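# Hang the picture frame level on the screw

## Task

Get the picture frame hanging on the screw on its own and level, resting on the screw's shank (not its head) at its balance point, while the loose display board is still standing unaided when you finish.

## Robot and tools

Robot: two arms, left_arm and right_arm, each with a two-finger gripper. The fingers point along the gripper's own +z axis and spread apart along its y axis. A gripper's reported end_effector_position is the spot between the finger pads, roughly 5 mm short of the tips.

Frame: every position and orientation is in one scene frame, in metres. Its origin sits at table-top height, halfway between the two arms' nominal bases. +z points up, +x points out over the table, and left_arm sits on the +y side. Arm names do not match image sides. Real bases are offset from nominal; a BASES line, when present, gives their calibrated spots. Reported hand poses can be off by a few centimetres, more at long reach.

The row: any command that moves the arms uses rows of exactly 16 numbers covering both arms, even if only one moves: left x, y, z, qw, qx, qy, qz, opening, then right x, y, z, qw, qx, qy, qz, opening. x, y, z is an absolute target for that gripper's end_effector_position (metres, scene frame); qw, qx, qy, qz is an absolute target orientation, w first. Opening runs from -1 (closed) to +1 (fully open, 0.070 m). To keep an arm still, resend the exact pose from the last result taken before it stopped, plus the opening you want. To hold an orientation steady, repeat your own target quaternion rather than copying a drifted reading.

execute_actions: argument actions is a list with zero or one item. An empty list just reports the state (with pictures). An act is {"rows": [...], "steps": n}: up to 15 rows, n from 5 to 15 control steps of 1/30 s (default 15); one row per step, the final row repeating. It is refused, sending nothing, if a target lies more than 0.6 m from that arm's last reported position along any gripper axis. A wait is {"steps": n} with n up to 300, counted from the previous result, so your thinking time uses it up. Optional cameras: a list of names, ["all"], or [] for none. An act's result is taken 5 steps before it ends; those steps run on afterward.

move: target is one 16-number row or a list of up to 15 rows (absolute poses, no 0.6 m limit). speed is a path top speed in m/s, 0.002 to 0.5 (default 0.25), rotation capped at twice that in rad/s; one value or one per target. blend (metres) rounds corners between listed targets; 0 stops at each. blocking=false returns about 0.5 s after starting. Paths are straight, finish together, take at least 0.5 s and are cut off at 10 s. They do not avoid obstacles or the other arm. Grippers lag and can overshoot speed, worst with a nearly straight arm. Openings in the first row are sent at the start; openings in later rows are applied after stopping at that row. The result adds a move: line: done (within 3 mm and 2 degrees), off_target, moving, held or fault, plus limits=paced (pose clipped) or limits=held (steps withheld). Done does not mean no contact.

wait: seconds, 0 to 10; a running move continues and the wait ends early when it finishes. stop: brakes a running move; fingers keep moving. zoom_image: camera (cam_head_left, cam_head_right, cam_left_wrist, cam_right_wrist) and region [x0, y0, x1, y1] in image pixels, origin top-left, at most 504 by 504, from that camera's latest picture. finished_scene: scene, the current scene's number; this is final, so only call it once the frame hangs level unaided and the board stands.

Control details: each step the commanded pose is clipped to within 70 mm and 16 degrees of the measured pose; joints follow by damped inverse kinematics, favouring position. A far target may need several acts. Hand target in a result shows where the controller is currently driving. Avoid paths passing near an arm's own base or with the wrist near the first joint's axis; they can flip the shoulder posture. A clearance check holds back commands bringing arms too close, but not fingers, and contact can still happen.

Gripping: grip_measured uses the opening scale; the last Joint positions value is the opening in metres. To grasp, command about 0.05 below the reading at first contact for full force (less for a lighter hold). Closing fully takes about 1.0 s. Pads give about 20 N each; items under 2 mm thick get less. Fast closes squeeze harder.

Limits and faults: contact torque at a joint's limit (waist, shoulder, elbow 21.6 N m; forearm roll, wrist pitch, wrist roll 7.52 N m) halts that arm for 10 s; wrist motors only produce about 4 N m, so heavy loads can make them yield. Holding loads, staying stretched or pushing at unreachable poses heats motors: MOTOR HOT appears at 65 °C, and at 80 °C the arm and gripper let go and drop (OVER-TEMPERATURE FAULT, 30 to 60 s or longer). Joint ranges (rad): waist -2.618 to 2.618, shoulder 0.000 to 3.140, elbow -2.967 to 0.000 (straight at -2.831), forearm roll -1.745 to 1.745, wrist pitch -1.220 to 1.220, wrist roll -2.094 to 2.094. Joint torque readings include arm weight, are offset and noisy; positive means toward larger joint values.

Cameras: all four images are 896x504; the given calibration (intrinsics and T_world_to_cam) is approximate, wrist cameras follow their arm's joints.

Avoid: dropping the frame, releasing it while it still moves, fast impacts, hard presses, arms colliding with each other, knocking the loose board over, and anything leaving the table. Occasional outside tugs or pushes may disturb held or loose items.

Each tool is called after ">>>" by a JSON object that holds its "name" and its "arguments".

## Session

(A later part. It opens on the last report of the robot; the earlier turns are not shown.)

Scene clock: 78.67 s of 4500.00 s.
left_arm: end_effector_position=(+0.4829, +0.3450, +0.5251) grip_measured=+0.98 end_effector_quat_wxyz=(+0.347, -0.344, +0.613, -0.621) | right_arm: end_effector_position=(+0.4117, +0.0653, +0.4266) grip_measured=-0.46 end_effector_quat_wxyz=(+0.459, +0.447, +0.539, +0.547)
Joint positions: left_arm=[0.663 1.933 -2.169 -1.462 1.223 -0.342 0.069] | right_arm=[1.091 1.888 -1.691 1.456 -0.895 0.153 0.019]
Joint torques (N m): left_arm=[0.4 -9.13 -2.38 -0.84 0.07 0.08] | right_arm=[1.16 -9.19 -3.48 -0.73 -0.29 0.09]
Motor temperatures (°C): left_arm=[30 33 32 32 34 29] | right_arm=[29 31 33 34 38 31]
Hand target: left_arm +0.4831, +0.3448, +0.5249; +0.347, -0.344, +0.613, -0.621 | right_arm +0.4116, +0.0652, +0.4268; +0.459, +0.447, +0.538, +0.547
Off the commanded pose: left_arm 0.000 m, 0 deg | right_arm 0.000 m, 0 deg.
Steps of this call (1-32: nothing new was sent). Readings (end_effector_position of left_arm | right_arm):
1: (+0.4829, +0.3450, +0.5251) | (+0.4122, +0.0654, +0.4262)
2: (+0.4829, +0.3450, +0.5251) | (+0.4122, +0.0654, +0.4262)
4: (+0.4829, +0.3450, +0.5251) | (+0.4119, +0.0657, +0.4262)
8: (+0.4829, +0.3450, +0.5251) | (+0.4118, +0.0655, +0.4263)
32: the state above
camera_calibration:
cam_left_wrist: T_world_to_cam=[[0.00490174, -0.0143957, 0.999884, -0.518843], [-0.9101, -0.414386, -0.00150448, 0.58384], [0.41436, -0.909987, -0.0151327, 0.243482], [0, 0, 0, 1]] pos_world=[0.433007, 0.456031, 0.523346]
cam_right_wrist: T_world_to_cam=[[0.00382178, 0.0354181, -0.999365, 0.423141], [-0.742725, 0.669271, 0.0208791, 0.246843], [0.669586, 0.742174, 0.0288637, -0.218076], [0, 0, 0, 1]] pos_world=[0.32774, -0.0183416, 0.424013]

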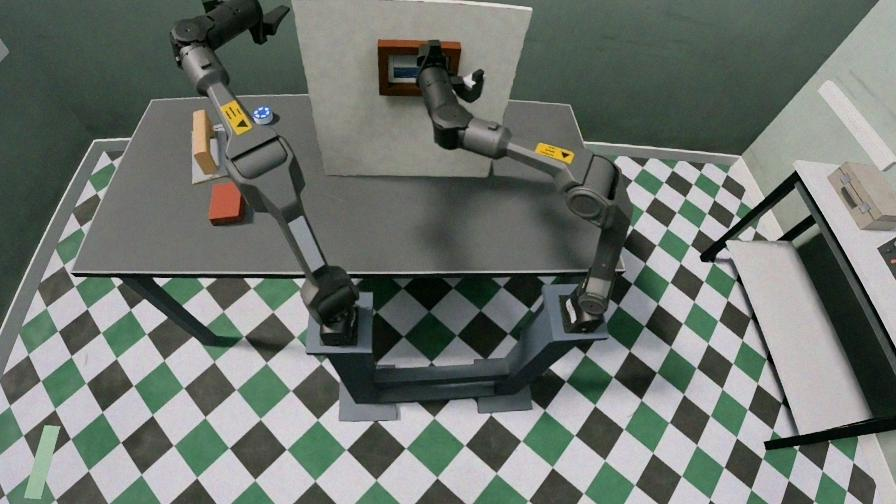

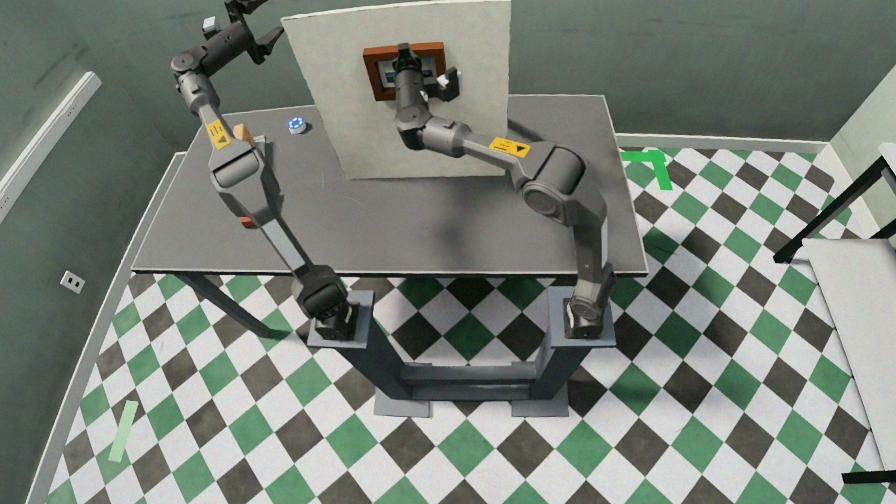

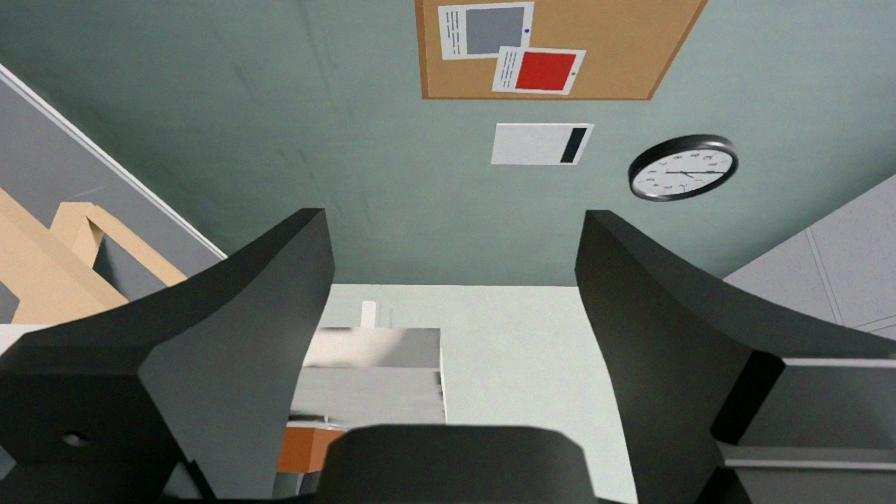

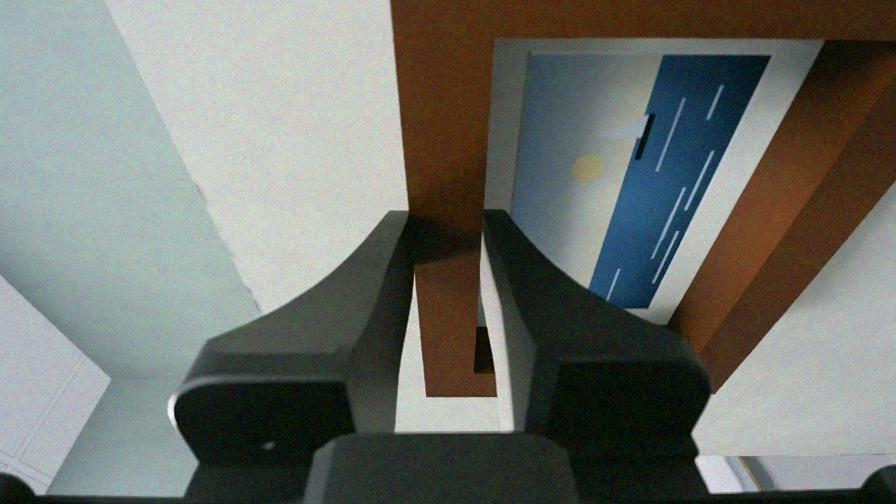

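>>> {"name": "zoom_image", "arguments": {"camera": "cam_left_wrist", "region": [285, 400, 355, 440]}}

>>> {"name": "execute_actions", "arguments": {"actions": [{"rows": [[0.4831,0.3448,0.5249,0.347,-0.344,0.613,-0.621,0.98,0.4116,0.0652,0.4260,0.45895,0.44723,0.53835,0.54739,-0.53],[0.4831,0.3448,0.5249,0.347,-0.344,0.613,-0.621,0.98,0.4116,0.0652,0.4254,0.45895,0.44723,0.53835,0.54739,-0.53]], "steps": 15}]}}

>>> {"name": "execute_actions", "arguments": {"actions": [{"steps": 20}], "cameras": ["cam_left_wrist", "cam_head_left"]}}

>>> {"name": "zoom_image", "arguments": {"camera": "cam_left_wrist", "region": [285, 400, 355, 440]}}

Scaled by 7.200 from the camera's 896x504 image, which has a finer 1280x720 frame.

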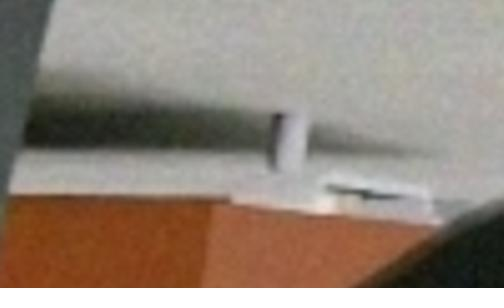

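Scene clock: 79.27 s of 4500.00 s.
left_arm: end_effector_position=(+0.4829, +0.3450, +0.5251) grip_measured=+0.98 end_effector_quat_wxyz=(+0.347, -0.344, +0.613, -0.621) | right_arm: end_effector_position=(+0.4116, +0.0655, +0.4258) grip_measured=-0.46 end_effector_quat_wxyz=(+0.459, +0.447, +0.538, +0.548)
Joint positions: left_arm=[0.663 1.933 -2.169 -1.462 1.223 -0.342 0.069] | right_arm=[1.091 1.888 -1.686 1.45 -0.895 0.161 0.019]
Joint torques (N m): left_arm=[0.41 -9.17 -2.37 -0.84 0.06 0.05] | right_arm=[0.77 -8.19 -2.95 -0.28 -0.44 -0.27]
Motor temperatures (°C): left_arm=[30 33 32 32 34 29] | right_arm=[29 31 33 34 38 31]
joint sent to its limit (left arm) — joint 5 (wrist pitch), upper limit.
Steps of this call (1-8: nothing new was sent; 9-18: this action's first 10). Readings (end_effector_position of left_arm | right_arm):
9: (+0.4829, +0.3450, +0.5251) | (+0.4117, +0.0653, +0.4263)
10: (+0.4829, +0.3450, +0.5251) | (+0.4116, +0.0654, +0.4260)
12: (+0.4829, +0.3450, +0.5251) | (+0.4116, +0.0655, +0.4258)
16: (+0.4829, +0.3450, +0.5251) | (+0.4116, +0.0655, +0.4258)
18: the state above

Scene clock: 79.93 s of 4500.00 s.
left_arm: end_effector_position=(+0.4829, +0.3450, +0.5251) grip_measured=+0.98 end_effector_quat_wxyz=(+0.347, -0.344, +0.613, -0.621) | right_arm: end_effector_position=(+0.4117, +0.0653, +0.4257) grip_measured=-0.46 end_effector_quat_wxyz=(+0.459, +0.447, +0.538, +0.548)
Joint positions: left_arm=[0.663 1.933 -2.169 -1.462 1.223 -0.342 0.069] | right_arm=[1.091 1.888 -1.686 1.451 -0.896 0.161 0.019]
Joint torques (N m): left_arm=[0.36 -9.14 -2.22 -0.81 0.06 0.04] | right_arm=[0.36 -6.75 -2.51 -0.01 -0.52 -0.29]
Motor temperatures (°C): left_arm=[30 33 32 32 34 29] | right_arm=[29 31 33 34 38 31]
Hand target: left_arm +0.4831, +0.3448, +0.5249; +0.347, -0.344, +0.613, -0.621 | right_arm +0.4116, +0.0652, +0.4254; +0.459, +0.447, +0.538, +0.547
Off the commanded pose: left_arm 0.000 m, 0 deg | right_arm 0.000 m, 0 deg.
joint sent to its limit (left arm) — joint 5 (wrist pitch), upper limit.
Steps of this call (1-5: your previous action's last 5; 6-20: nothing new was sent). Readings (end_effector_position of left_arm | right_arm):
1: (+0.4829, +0.3450, +0.5251) | (+0.4116, +0.0655, +0.4258)
2: (+0.4829, +0.3450, +0.5251) | (+0.4116, +0.0655, +0.4258)
4: (+0.4829, +0.3450, +0.5251) | (+0.4116, +0.0653, +0.4258)
8: (+0.4829, +0.3450, +0.5251) | (+0.4116, +0.0653, +0.4258)
20: the state above
camera_calibration:
cam_left_wrist: T_world_to_cam=[[0.00490174, -0.0143957, 0.999884, -0.518843], [-0.9101, -0.414386, -0.00150448, 0.58384], [0.41436, -0.909987, -0.0151327, 0.243482], [0, 0, 0, 1]] pos_world=[0.433007, 0.456031, 0.523346]
Images, in order (width x height): cam_head_left 896x504, cam_left_wrist 896x504.

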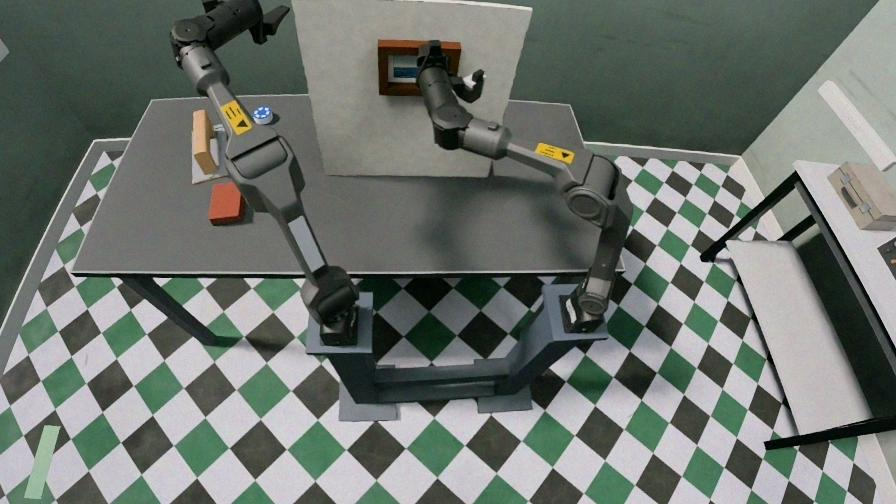

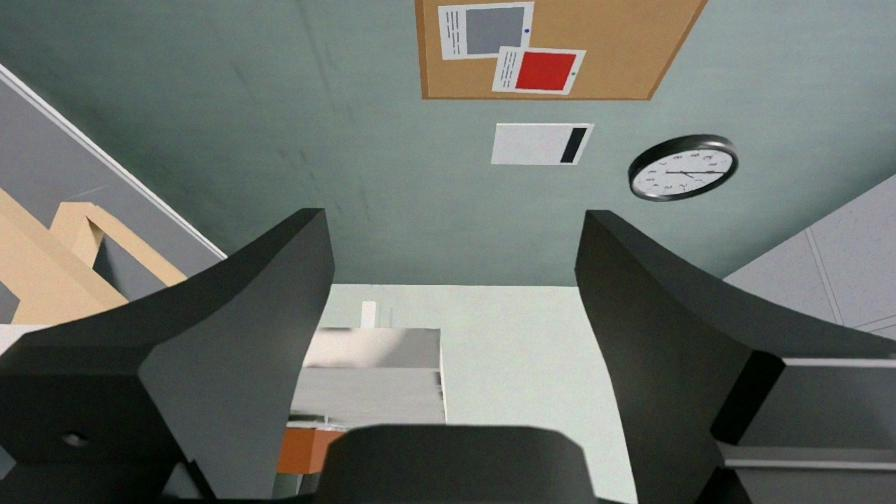

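Scaled by 7.200 from the camera's 896x504 image, which has a finer 1280x720 frame.

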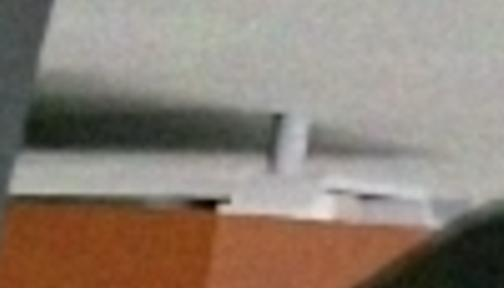

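>>> {"name": "execute_actions", "arguments": {"actions": [{"rows": [[0.4831,0.3448,0.5249,0.347,-0.344,0.613,-0.621,0.98,0.4116,0.0652,0.4248,0.45895,0.44723,0.53835,0.54739,-0.53]], "steps": 10}]}}

>>> {"name": "execute_actions", "arguments": {"actions": [{"steps": 20}], "cameras": ["cam_left_wrist"]}}

>>> {"name": "zoom_image", "arguments": {"camera": "cam_left_wrist", "region": [285, 400, 355, 440]}}

Scene clock: 80.37 s of 4500.00 s.
left_arm: end_effector_position=(+0.4829, +0.3450, +0.5251) grip_measured=+0.98 end_effector_quat_wxyz=(+0.347, -0.344, +0.613, -0.621) | right_arm: end_effector_position=(+0.4117, +0.0650, +0.4249) grip_measured=-0.46 end_effector_quat_wxyz=(+0.459, +0.447, +0.538, +0.547)
Joint positions: left_arm=[0.663 1.933 -2.169 -1.462 1.223 -0.342 0.069] | right_arm=[1.091 1.888 -1.683 1.45 -0.897 0.162 0.019]
Joint torques (N m): left_arm=[0.44 -9.06 -2.32 -0.79 0.06 0.05] | right_arm=[0.06 -5.74 -2.51 -0.11 -0.3 0.09]
Motor temperatures (°C): left_arm=[30 33 32 32 34 29] | right_arm=[29 31 33 34 38 31]
joint sent to its limit (left arm) — joint 5 (wrist pitch), upper limit.
Steps of this call (1-8: nothing new was sent; 9-13: this action's first 5). Readings (end_effector_position of left_arm | right_arm):
9: (+0.4829, +0.3450, +0.5251) | (+0.4117, +0.0653, +0.4257)
10: (+0.4829, +0.3450, +0.5251) | (+0.4117, +0.0651, +0.4249)
12: (+0.4829, +0.3450, +0.5251) | (+0.4117, +0.0650, +0.4249)
13: the state above

Scene clock: 81.03 s of 4500.00 s.
left_arm: end_effector_position=(+0.4829, +0.3450, +0.5251) grip_measured=+0.98 end_effector_quat_wxyz=(+0.347, -0.344, +0.613, -0.621) | right_arm: end_effector_position=(+0.4117, +0.0650, +0.4249) grip_measured=-0.46 end_effector_quat_wxyz=(+0.459, +0.448, +0.538, +0.547)
Joint positions: left_arm=[0.663 1.933 -2.169 -1.462 1.223 -0.342 0.069] | right_arm=[1.091 1.888 -1.683 1.45 -0.897 0.163 0.019]
Joint torques (N m): left_arm=[0.43 -9.21 -2.27 -0.83 0.1 0.1] | right_arm=[-0.53 -4.74 -2.83 -0.18 0.14 0.07]
Motor temperatures (°C): left_arm=[30 33 32 32 34 29] | right_arm=[29 31 33 34 38 31]
Hand target: left_arm +0.4831, +0.3448, +0.5249; +0.347, -0.344, +0.613, -0.621 | right_arm +0.4116, +0.0652, +0.4248; +0.459, +0.447, +0.538, +0.547
Off the commanded pose: left_arm 0.000 m, 0 deg | right_arm 0.000 m, 0 deg.
joint sent to its limit (left arm) — joint 5 (wrist pitch), upper limit.
Steps of this call (1-5: your previous action's last 5; 6-20: nothing new was sent). Readings (end_effector_position of left_arm | right_arm):
1: (+0.4829, +0.3450, +0.5251) | (+0.4117, +0.0650, +0.4249)
2: (+0.4829, +0.3450, +0.5251) | (+0.4117, +0.0650, +0.4249)
4: (+0.4829, +0.3450, +0.5251) | (+0.4117, +0.0650, +0.4249)
8: (+0.4829, +0.3450, +0.5251) | (+0.4117, +0.0650, +0.4249)
20: the state above
camera_calibration:
cam_left_wrist: T_world_to_cam=[[0.00490174, -0.0143957, 0.999884, -0.518843], [-0.9101, -0.414386, -0.00150448, 0.58384], [0.41436, -0.909987, -0.0151327, 0.243482], [0, 0, 0, 1]] pos_world=[0.433007, 0.456031, 0.523346]
Images, in order (width x height): cam_left_wrist 896x504.

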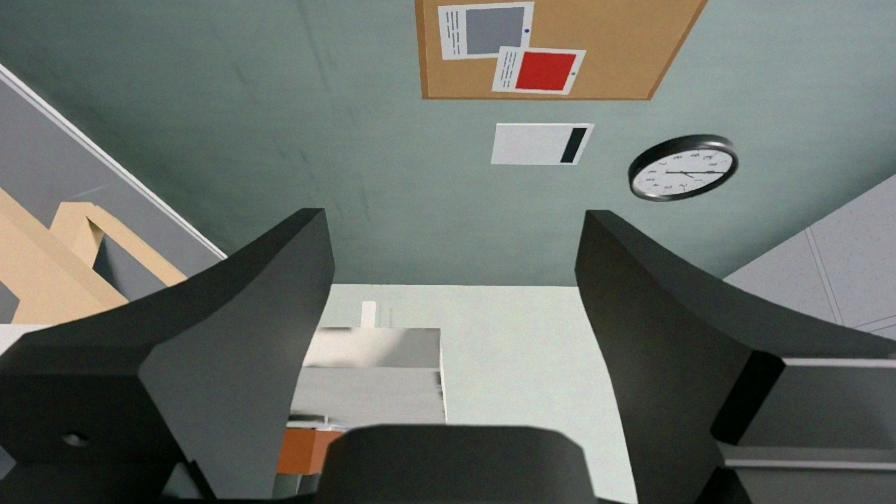

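Scaled by 7.200 from the camera's 896x504 image, which has a finer 1280x720 frame.

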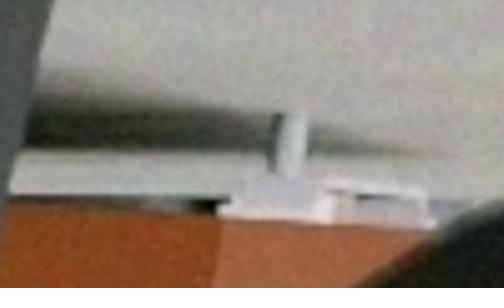

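>>> {"name": "execute_actions", "arguments": {"actions": [{"rows": [[0.4831,0.3448,0.5249,0.347,-0.344,0.613,-0.621,0.98,0.4116,0.0652,0.4248,0.45895,0.44723,0.53835,0.54739,-0.49],[0.4831,0.3448,0.5249,0.347,-0.344,0.613,-0.621,0.98,0.4116,0.0652,0.4248,0.45895,0.44723,0.53835,0.54739,-0.47],[0.4831,0.3448,0.5249,0.347,-0.344,0.613,-0.621,0.98,0.4116,0.0652,0.4248,0.45895,0.44723,0.53835,0.54739,-0.46],[0.4831,0.3448,0.5249,0.347,-0.344,0.613,-0.621,0.98,0.4116,0.0652,0.4248,0.45895,0.44723,0.53835,0.54739,-0.45],[0.4831,0.3448,0.5249,0.347,-0.344,0.613,-0.621,0.98,0.4116,0.0652,0.4248,0.45895,0.44723,0.53835,0.54739,-0.44]], "steps": 15}]}}

>>> {"name": "execute_actions", "arguments": {"actions": [{"steps": 15}], "cameras": ["cam_head_left", "cam_left_wrist", "cam_right_wrist"]}}

>>> {"name": "zoom_image", "arguments": {"camera": "cam_left_wrist", "region": [285, 400, 355, 440]}}

Scene clock: 81.90 s of 4500.00 s.
left_arm: end_effector_position=(+0.4829, +0.3450, +0.5251) grip_measured=+0.98 end_effector_quat_wxyz=(+0.347, -0.344, +0.613, -0.621) | right_arm: end_effector_position=(+0.4118, +0.0655, +0.4243) grip_measured=-0.44 end_effector_quat_wxyz=(+0.459, +0.447, +0.539, +0.547)
Joint positions: left_arm=[0.663 1.933 -2.169 -1.462 1.223 -0.342 0.069] | right_arm=[1.091 1.889 -1.683 1.45 -0.896 0.163 0.02]
Joint torques (N m): left_arm=[0.35 -9.26 -2.43 -0.79 0.06 0.06] | right_arm=[-0.72 -5.74 -3.24 -0.39 -0.02 0.07]
Motor temperatures (°C): left_arm=[30 33 32 32 34 29] | right_arm=[29 31 33 34 38 31]
joint sent to its limit (left arm) — joint 5 (wrist pitch), upper limit.
Steps of this call (1-16: nothing new was sent; 17-26: this action's first 10). Readings (end_effector_position of left_arm | right_arm):
17: (+0.4829, +0.3450, +0.5251) | (+0.4117, +0.0650, +0.4249)
18: (+0.4829, +0.3450, +0.5251) | (+0.4117, +0.0650, +0.4249)
20: (+0.4829, +0.3450, +0.5251) | (+0.4117, +0.0652, +0.4248)
24: (+0.4829, +0.3450, +0.5251) | (+0.4118, +0.0655, +0.4243)
26: the state above

Scene clock: 82.40 s of 4500.00 s.
left_arm: end_effector_position=(+0.4829, +0.3450, +0.5251) grip_measured=+0.98 end_effector_quat_wxyz=(+0.347, -0.344, +0.613, -0.621) | right_arm: end_effector_position=(+0.4118, +0.0655, +0.4243) grip_measured=-0.44 end_effector_quat_wxyz=(+0.459, +0.447, +0.539, +0.547)
Joint positions: left_arm=[0.663 1.933 -2.169 -1.462 1.223 -0.342 0.069] | right_arm=[1.091 1.889 -1.683 1.45 -0.896 0.163 0.02]
Joint torques (N m): left_arm=[0.08 -9.14 -2.49 -0.79 0.08 0.05] | right_arm=[-0.58 -7.46 -3.43 -0.58 -0.18 0.06]
Motor temperatures (°C): left_arm=[30 33 32 32 34 29] | right_arm=[29 31 33 34 38 31]
Hand target: left_arm +0.4831, +0.3448, +0.5249; +0.347, -0.344, +0.613, -0.621 | right_arm +0.4116, +0.0652, +0.4248; +0.459, +0.447, +0.538, +0.547
Off the commanded pose: left_arm 0.000 m, 0 deg | right_arm 0.001 m, 0 deg.
joint sent to its limit (left arm) — joint 5 (wrist pitch), upper limit.
Steps of this call (1-5: your previous action's last 5; 6-15: nothing new was sent). Readings (end_effector_position of left_arm | right_arm):
1: (+0.4829, +0.3450, +0.5251) | (+0.4118, +0.0655, +0.4243)
2: (+0.4829, +0.3450, +0.5251) | (+0.4118, +0.0655, +0.4243)
4: (+0.4829, +0.3450, +0.5251) | (+0.4118, +0.0655, +0.4243)
8: (+0.4829, +0.3450, +0.5251) | (+0.4118, +0.0655, +0.4243)
15: the state above
camera_calibration:
cam_left_wrist: T_world_to_cam=[[0.00490174, -0.0143957, 0.999884, -0.518843], [-0.9101, -0.414386, -0.00150448, 0.58384], [0.41436, -0.909987, -0.0151327, 0.243482], [0, 0, 0, 1]] pos_world=[0.433007, 0.456031, 0.523346]
cam_right_wrist: T_world_to_cam=[[0.00353613, 0.034886, -0.999385, 0.42098], [-0.742653, 0.669356, 0.0207378, 0.24689], [0.669667, 0.742123, 0.0282751, -0.217964], [0, 0, 0, 1]] pos_world=[0.327828, -0.018188, 0.421764]
Images, in order (width x height): cam_head_left 896x504, cam_left_wrist 896x504, cam_right_wrist 896x504.

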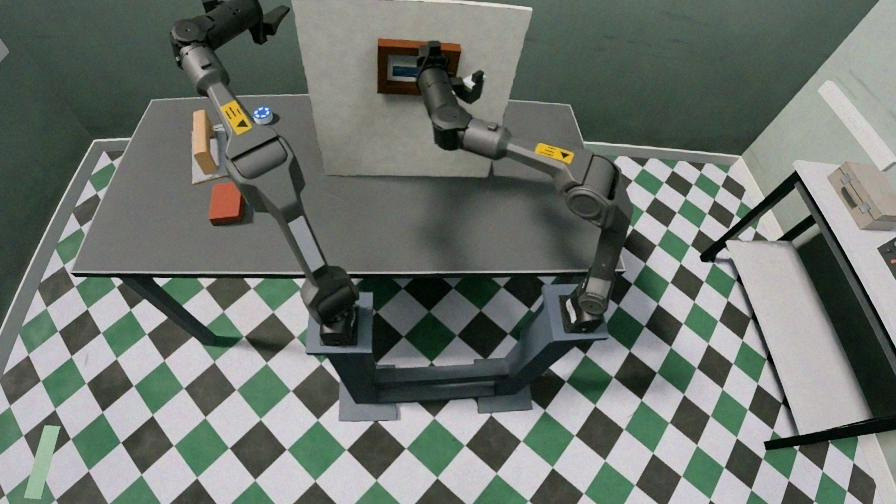

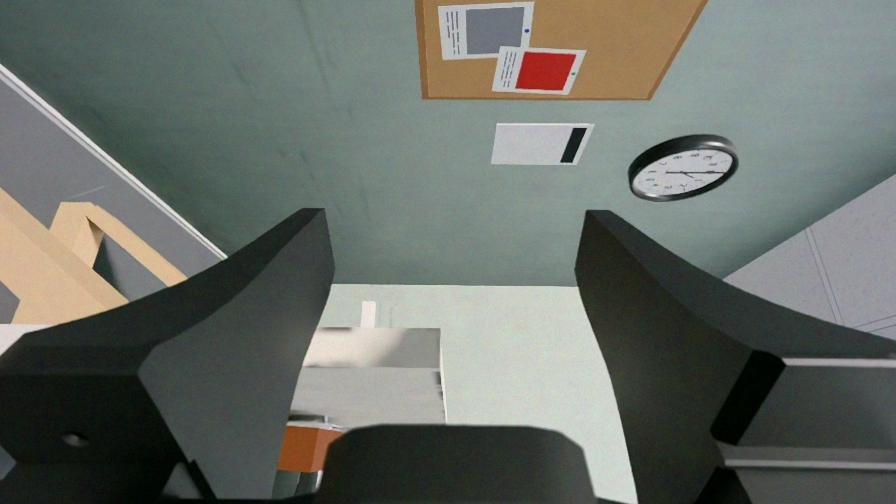

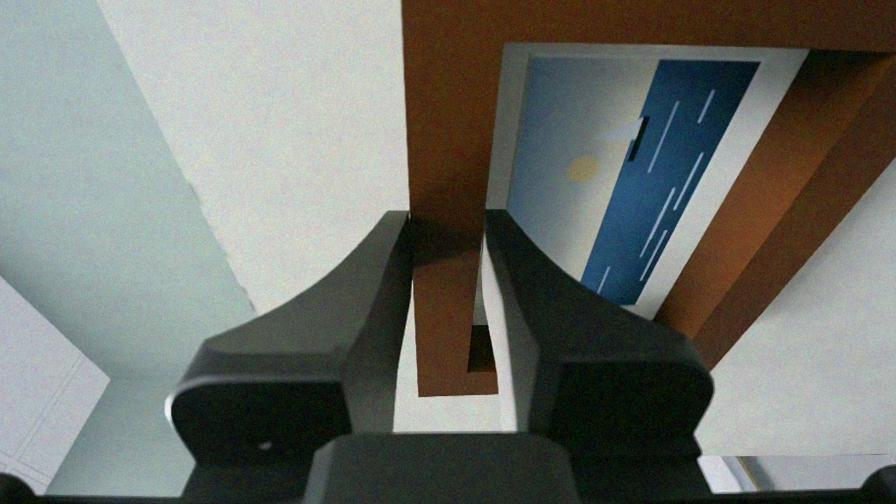

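Scaled by 7.200 from the camera's 896x504 image, which has a finer 1280x720 frame.

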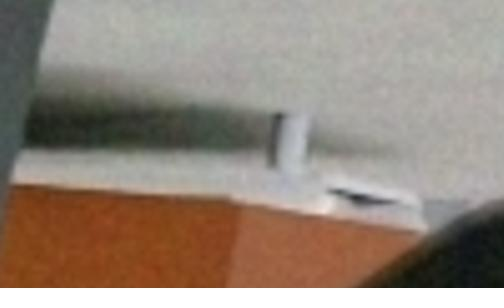

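>>> {"name": "zoom_image", "arguments": {"camera": "cam_head_left", "region": [360, 25, 480, 105]}}

Scaled by 4.200 from the camera's 896x504 image, which has a finer 1280x720 frame.

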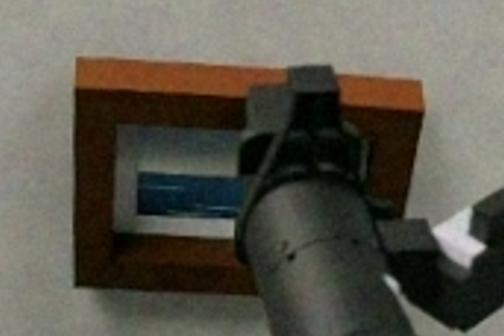

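>>> {"name": "execute_actions", "arguments": {"actions": [{"rows": [[0.4831,0.3448,0.5249,0.347,-0.344,0.613,-0.621,0.98,0.4116,0.0652,0.4243,0.45895,0.44723,0.53835,0.54739,-0.43],[0.4831,0.3448,0.5249,0.347,-0.344,0.613,-0.621,0.98,0.4116,0.0652,0.4243,0.45895,0.44723,0.53835,0.54739,-0.42],[0.4831,0.3448,0.5249,0.347,-0.344,0.613,-0.621,0.98,0.4116,0.0652,0.4243,0.45895,0.44723,0.53835,0.54739,-0.41],[0.4831,0.3448,0.5249,0.347,-0.344,0.613,-0.621,0.98,0.4116,0.0652,0.4243,0.45895,0.44723,0.53835,0.54739,-0.40],[0.4831,0.3448,0.5249,0.347,-0.344,0.613,-0.621,0.98,0.4116,0.0652,0.4243,0.45895,0.44723,0.53835,0.54739,-0.39]], "steps": 15}]}}

>>> {"name": "execute_actions", "arguments": {"actions": [{"steps": 15}], "cameras": ["cam_head_left", "cam_head_right", "cam_left_wrist", "cam_right_wrist"]}}

>>> {"name": "zoom_image", "arguments": {"camera": "cam_head_left", "region": [360, 25, 480, 105]}}

>>> {"name": "zoom_image", "arguments": {"camera": "cam_left_wrist", "region": [285, 400, 355, 440]}}

Scene clock: 84.90 s of 4500.00 s.
left_arm: end_effector_position=(+0.4829, +0.3450, +0.5251) grip_measured=+0.98 end_effector_quat_wxyz=(+0.347, -0.344, +0.613, -0.621) | right_arm: end_effector_position=(+0.4117, +0.0648, +0.4246) grip_measured=-0.39 end_effector_quat_wxyz=(+0.459, +0.448, +0.538, +0.547)
Joint positions: left_arm=[0.663 1.933 -2.169 -1.462 1.223 -0.342 0.069] | right_arm=[1.091 1.888 -1.682 1.449 -0.898 0.165 0.021]
Joint torques (N m): left_arm=[0.26 -9.03 -2.5 -0.76 0.09 0.05] | right_arm=[-0.13 -8.93 -3.7 -1.1 -0.03 0.15]
Motor temperatures (°C): left_arm=[30 33 32 32 34 29] | right_arm=[29 31 33 34 38 31]
joint sent to its limit (left arm) — joint 5 (wrist pitch), upper limit.
Steps of this call (1-65: nothing new was sent; 66-75: this action's first 10). Readings (end_effector_position of left_arm | right_arm):
66: (+0.4829, +0.3450, +0.5251) | (+0.4117, +0.0650, +0.4248)
67: (+0.4829, +0.3450, +0.5251) | (+0.4117, +0.0650, +0.4246)
69: (+0.4829, +0.3450, +0.5251) | (+0.4117, +0.0648, +0.4246)
73: (+0.4829, +0.3450, +0.5251) | (+0.4117, +0.0648, +0.4246)
75: the state above

Scene clock: 85.40 s of 4500.00 s.
left_arm: end_effector_position=(+0.4829, +0.3450, +0.5251) grip_measured=+0.98 end_effector_quat_wxyz=(+0.347, -0.344, +0.613, -0.621) | right_arm: end_effector_position=(+0.4117, +0.0650, +0.4242) grip_measured=-0.39 end_effector_quat_wxyz=(+0.459, +0.448, +0.538, +0.547)
Joint positions: left_arm=[0.663 1.933 -2.169 -1.462 1.223 -0.342 0.069] | right_arm=[1.091 1.888 -1.681 1.449 -0.897 0.165 0.021]
Joint torques (N m): left_arm=[0.33 -9.09 -2.51 -0.74 0.07 0.08] | right_arm=[-0.05 -8.45 -3.7 -1.11 -0.04 0.18]
Motor temperatures (°C): left_arm=[30 33 32 32 34 29] | right_arm=[29 31 33 34 38 31]
Hand target: left_arm +0.4831, +0.3448, +0.5249; +0.347, -0.344, +0.613, -0.621 | right_arm +0.4116, +0.0652, +0.4243; +0.459, +0.447, +0.538, +0.547
Off the commanded pose: left_arm 0.000 m, 0 deg | right_arm 0.000 m, 0 deg.
joint sent to its limit (left arm) — joint 5 (wrist pitch), upper limit.
Steps of this call (1-5: your previous action's last 5; 6-15: nothing new was sent). Readings (end_effector_position of left_arm | right_arm):
1: (+0.4829, +0.3450, +0.5251) | (+0.4117, +0.0648, +0.4246)
2: (+0.4829, +0.3450, +0.5251) | (+0.4117, +0.0648, +0.4246)
4: (+0.4829, +0.3450, +0.5251) | (+0.4117, +0.0650, +0.4246)
8: (+0.4829, +0.3450, +0.5251) | (+0.4117, +0.0650, +0.4242)
15: the state above
camera_calibration:
cam_left_wrist: T_world_to_cam=[[0.00490174, -0.0143957, 0.999884, -0.518843], [-0.9101, -0.414386, -0.00150448, 0.58384], [0.41436, -0.909987, -0.0151327, 0.243482], [0, 0, 0, 1]] pos_world=[0.433007, 0.456031, 0.523346]
cam_right_wrist: T_world_to_cam=[[0.00379271, 0.0356348, -0.999358, 0.420713], [-0.742, 0.670069, 0.0210771, 0.24666], [0.67039, 0.741443, 0.0289824, -0.21815], [0, 0, 0, 1]] pos_world=[0.327672, -0.0185254, 0.421567]

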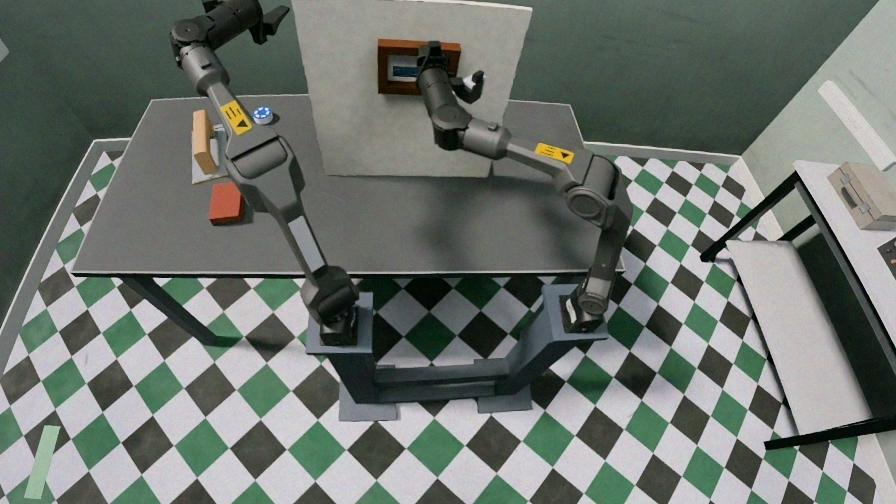

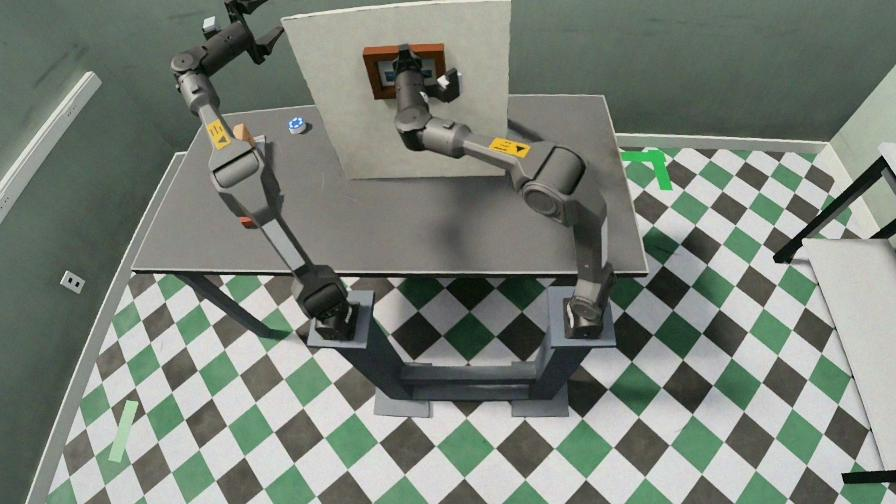

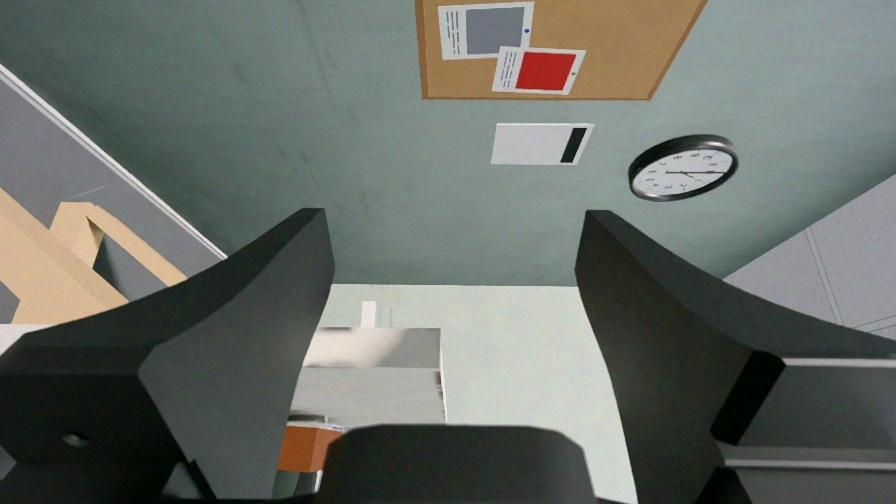

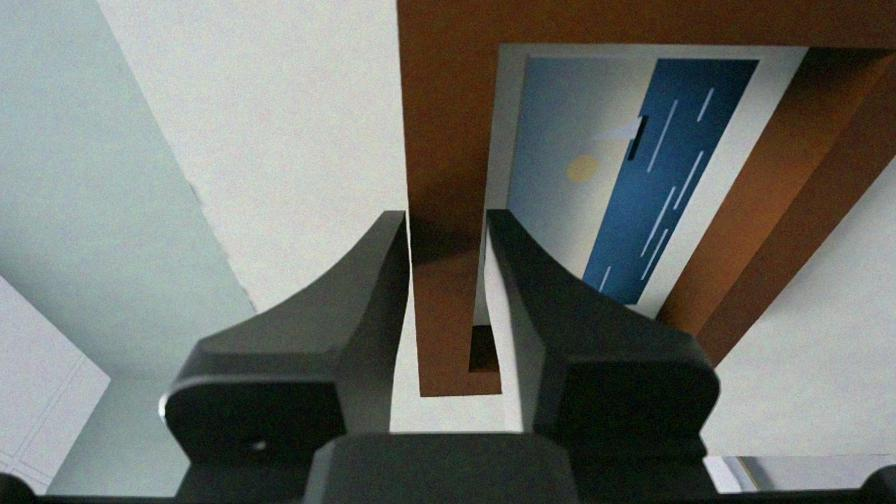

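Scaled by 4.200 from the camera's 896x504 image, which has a finer 1280x720 frame.

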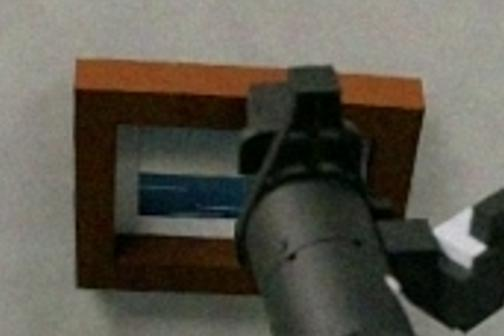

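Scaled by 7.200 from the camera's 896x504 image, which has a finer 1280x720 frame.

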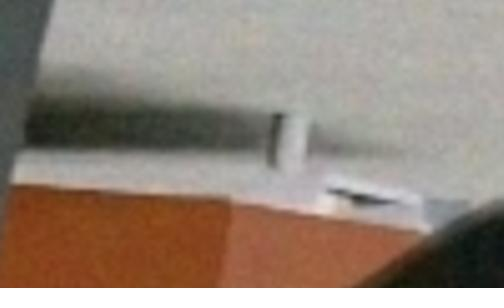

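>>> {"name": "execute_actions", "arguments": {"actions": [{"rows": [[0.4831,0.3448,0.5249,0.347,-0.344,0.613,-0.621,0.98,0.4116,0.0652,0.4243,0.45895,0.44723,0.53835,0.54739,-0.37],[0.4831,0.3448,0.5249,0.347,-0.344,0.613,-0.621,0.98,0.4116,0.0652,0.4243,0.45895,0.44723,0.53835,0.54739,-0.34],[0.4831,0.3448,0.5249,0.347,-0.344,0.613,-0.621,0.98,0.4116,0.0652,0.4243,0.45895,0.44723,0.53835,0.54739,-0.30],[0.4831,0.3448,0.5249,0.347,-0.344,0.613,-0.621,0.98,0.4116,0.0652,0.4243,0.45895,0.44723,0.53835,0.54739,-0.26],[0.4831,0.3448,0.5249,0.347,-0.344,0.613,-0.621,0.98,0.4116,0.0652,0.4243,0.45895,0.44723,0.53835,0.54739,-0.22],[0.4831,0.3448,0.5249,0.347,-0.344,0.613,-0.621,0.98,0.4116,0.0652,0.4243,0.45895,0.44723,0.53835,0.54739,-0.18],[0.4831,0.3448,0.5249,0.347,-0.344,0.613,-0.621,0.98,0.4116,0.0652,0.4243,0.45895,0.44723,0.53835,0.54739,-0.14],[0.4831,0.3448,0.5249,0.347,-0.344,0.613,-0.621,0.98,0.4116,0.0652,0.4243,0.45895,0.44723,0.53835,0.54739,-0.10]], "steps": 15}]}}

>>> {"name": "execute_actions", "arguments": {"actions": [{"steps": 12}], "cameras": ["cam_head_left", "cam_right_wrist"]}}

>>> {"name": "zoom_image", "arguments": {"camera": "cam_head_left", "region": [360, 25, 480, 105]}}

Scene clock: 86.47 s of 4500.00 s.
left_arm: end_effector_position=(+0.4829, +0.3450, +0.5251) grip_measured=+0.98 end_effector_quat_wxyz=(+0.347, -0.344, +0.613, -0.621) | right_arm: end_effector_position=(+0.4117, +0.0650, +0.4242) grip_measured=-0.10 end_effector_quat_wxyz=(+0.459, +0.448, +0.538, +0.547)
Joint positions: left_arm=[0.663 1.933 -2.169 -1.462 1.223 -0.342 0.069] | right_arm=[1.091 1.888 -1.681 1.449 -0.897 0.165 0.032]
Joint torques (N m): left_arm=[0.15 -9.08 -2.53 -0.73 0.05 0.03] | right_arm=[0.21 -7.49 -3.68 -1.1 -0.04 0.16]
Motor temperatures (°C): left_arm=[30 33 32 32 34 29] | right_arm=[29 31 33 34 38 31]
joint sent to its limit (left arm) — joint 5 (wrist pitch), upper limit.
Steps of this call (1-22: nothing new was sent; 23-32: this action's first 10). Readings (end_effector_position of left_arm | right_arm):
23: (+0.4829, +0.3450, +0.5251) | (+0.4117, +0.0650, +0.4242)
24: (+0.4829, +0.3450, +0.5251) | (+0.4117, +0.0650, +0.4242)
26: (+0.4829, +0.3450, +0.5251) | (+0.4117, +0.0650, +0.4242)
30: (+0.4829, +0.3450, +0.5251) | (+0.4117, +0.0650, +0.4242)
32: the state above

Scene clock: 86.87 s of 4500.00 s.
left_arm: end_effector_position=(+0.4829, +0.3450, +0.5251) grip_measured=+0.98 end_effector_quat_wxyz=(+0.347, -0.344, +0.613, -0.621) | right_arm: end_effector_position=(+0.4117, +0.0650, +0.4242) grip_measured=-0.10 end_effector_quat_wxyz=(+0.459, +0.448, +0.538, +0.547)
Joint positions: left_arm=[0.663 1.933 -2.169 -1.462 1.223 -0.342 0.069] | right_arm=[1.091 1.888 -1.681 1.449 -0.897 0.165 0.032]
Joint torques (N m): left_arm=[0.21 -9.04 -2.59 -0.72 0.07 0.02] | right_arm=[0.29 -7.39 -3.68 -1.1 -0.04 0.16]
Motor temperatures (°C): left_arm=[30 33 32 32 34 29] | right_arm=[29 31 33 34 38 31]
Hand target: left_arm +0.4831, +0.3448, +0.5249; +0.347, -0.344, +0.613, -0.621 | right_arm +0.4116, +0.0652, +0.4243; +0.459, +0.447, +0.538, +0.547
Off the commanded pose: left_arm 0.000 m, 0 deg | right_arm 0.000 m, 0 deg.
joint sent to its limit (left arm) — joint 5 (wrist pitch), upper limit.
Steps of this call (1-5: your previous action's last 5; 6-12: nothing new was sent). Readings (end_effector_position of left_arm | right_arm):
1: (+0.4829, +0.3450, +0.5251) | (+0.4117, +0.0650, +0.4242)
2: (+0.4829, +0.3450, +0.5251) | (+0.4117, +0.0650, +0.4242)
4: (+0.4829, +0.3450, +0.5251) | (+0.4117, +0.0650, +0.4242)
8: (+0.4829, +0.3450, +0.5251) | (+0.4117, +0.0650, +0.4242)
12: the state above
camera_calibration:
cam_right_wrist: T_world_to_cam=[[0.00379271, 0.0356348, -0.999358, 0.420713], [-0.742, 0.670069, 0.0210771, 0.24666], [0.67039, 0.741443, 0.0289824, -0.21815], [0, 0, 0, 1]] pos_world=[0.327672, -0.0185254, 0.421567]
Images, in order (width x height): cam_head_left 896x504, cam_right_wrist 896x504.

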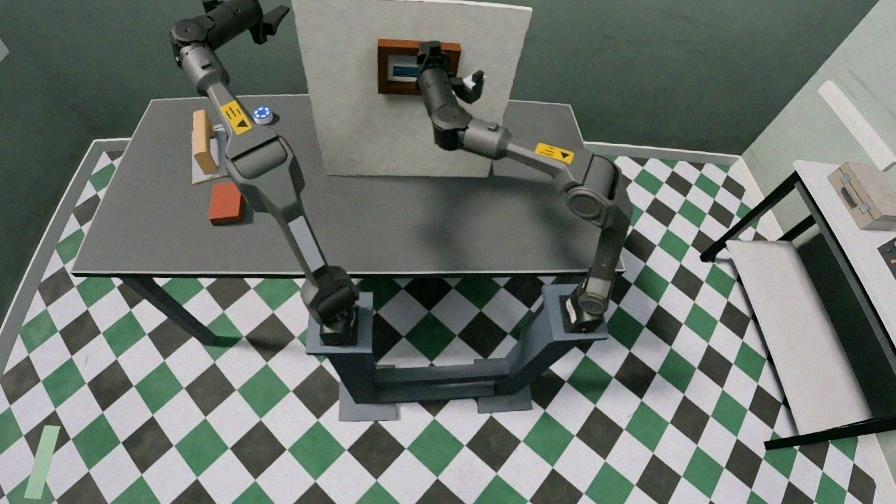

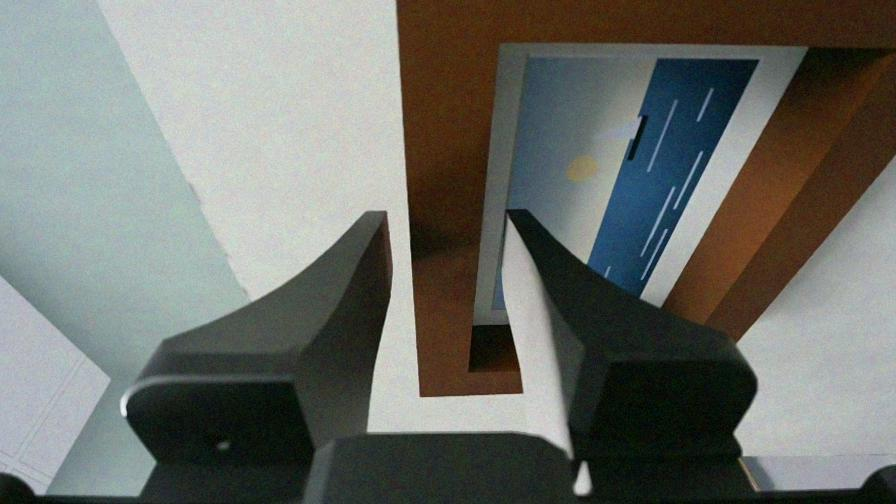

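Scaled by 4.200 from the camera's 896x504 image, which has a finer 1280x720 frame.

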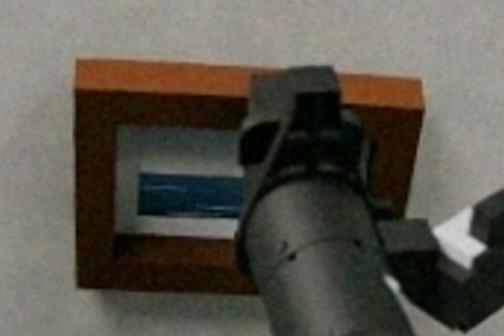

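>>> {"name": "move", "arguments": {"target": [[0.4831,0.3448,0.5249,0.347,-0.344,0.613,-0.621,0.98,0.3624,0.0563,0.4232,0.45895,0.44723,0.53835,0.54739,-0.10],[0.4831,0.3448,0.5249,0.347,-0.344,0.613,-0.621,0.98,0.3280,0.050,0.4222,0.45895,0.44723,0.53835,0.54739,-0.10]], "speed": [0.06, 0.12], "blend": 0.01, "cameras": ["cam_head_left", "cam_head_right", "cam_right_wrist", "cam_left_wrist"]}}

>>> {"name": "zoom_image", "arguments": {"camera": "cam_head_left", "region": [360, 25, 480, 105]}}

>>> {"name": "zoom_image", "arguments": {"camera": "cam_left_wrist", "region": [285, 400, 355, 440]}}

Scene clock: 88.63 s of 4500.00 s.
left_arm: end_effector_position=(+0.4829, +0.3450, +0.5251) grip_measured=+0.98 end_effector_quat_wxyz=(+0.347, -0.344, +0.613, -0.621) | right_arm: end_effector_position=(+0.3275, +0.0498, +0.4222) grip_measured=-0.10 end_effector_quat_wxyz=(+0.459, +0.447, +0.538, +0.547)
Joint positions: left_arm=[0.663 1.933 -2.169 -1.462 1.223 -0.342 0.069] | right_arm=[1.294 1.715 -1.43 1.446 -1.105 0.228 0.032]
Joint torques (N m): left_arm=[0.4 -8.94 -2.69 -0.7 0.06 0.05] | right_arm=[-0.42 -5.95 -4.57 -1.07 -0.09 0.07]
Motor temperatures (°C): left_arm=[30 33 32 32 34 29] | right_arm=[29 31 33 34 38 31]
Hand target: left_arm +0.4831, +0.3448, +0.5249; +0.347, -0.344, +0.613, -0.621 | right_arm +0.3280, +0.0500, +0.4222; +0.459, +0.447, +0.538, +0.547
Off the commanded pose: left_arm 0.000 m, 0 deg | right_arm 0.001 m, 0 deg.
joint sent to its limit (left arm) — joint 5 (wrist pitch), upper limit.
Kept back: nothing.
move: done
camera_calibration:
cam_left_wrist: T_world_to_cam=[[0.00490174, -0.0143957, 0.999884, -0.518843], [-0.9101, -0.414386, -0.00150448, 0.58384], [0.41436, -0.909987, -0.0151327, 0.243482], [0, 0, 0, 1]] pos_world=[0.433007, 0.456031, 0.523346]
cam_right_wrist: T_world_to_cam=[[0.00417691, 0.0355927, -0.999358, 0.419486], [-0.742699, 0.669305, 0.0207335, 0.194831], [0.669613, 0.742135, 0.0292303, -0.150288], [0, 0, 0, 1]] pos_world=[0.243584, -0.0337983, 0.41957]

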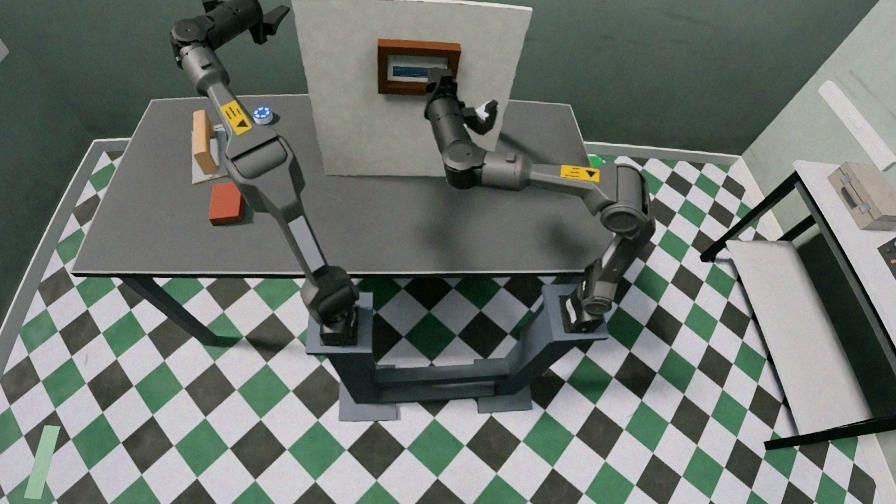

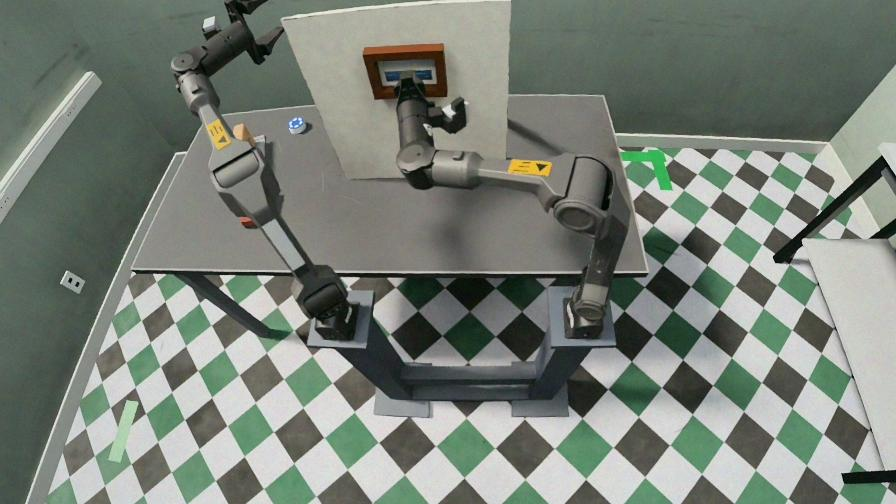

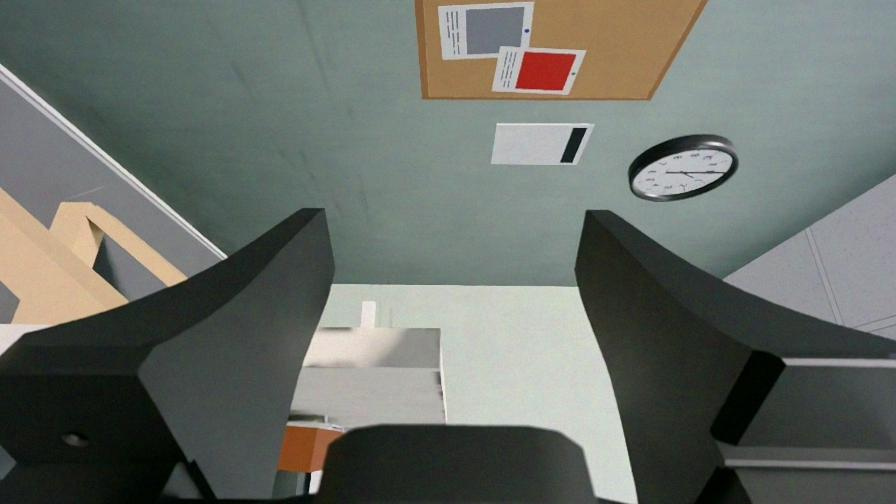

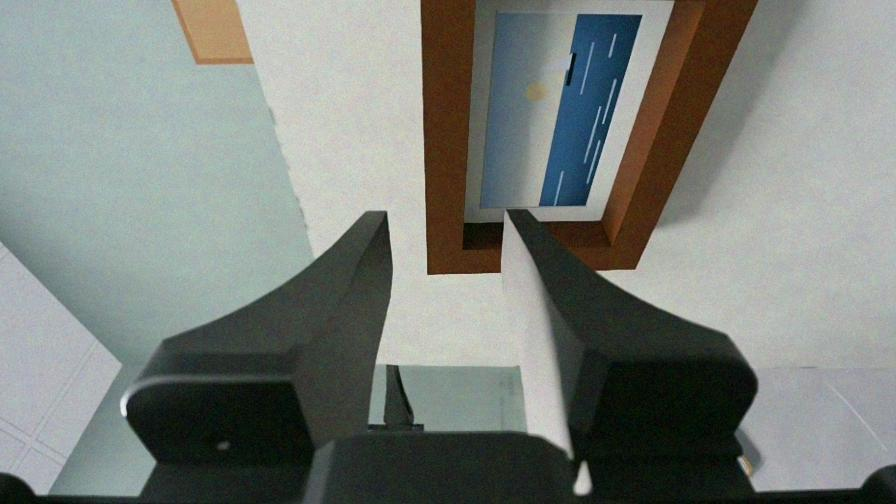

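Scaled by 4.200 from the camera's 896x504 image, which has a finer 1280x720 frame.

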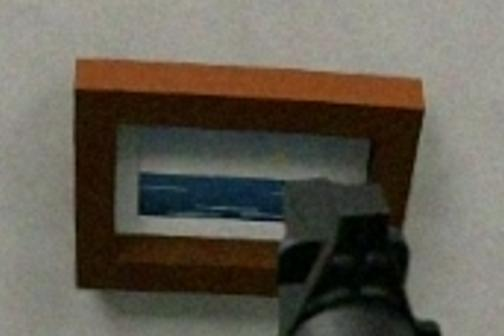

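Scaled by 7.200 from the camera's 896x504 image, which has a finer 1280x720 frame.

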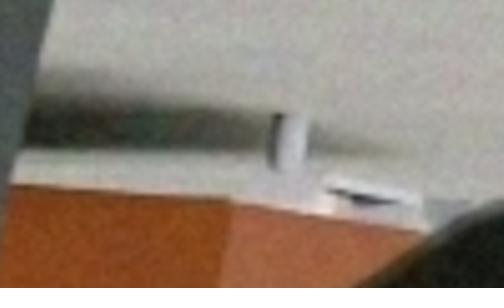

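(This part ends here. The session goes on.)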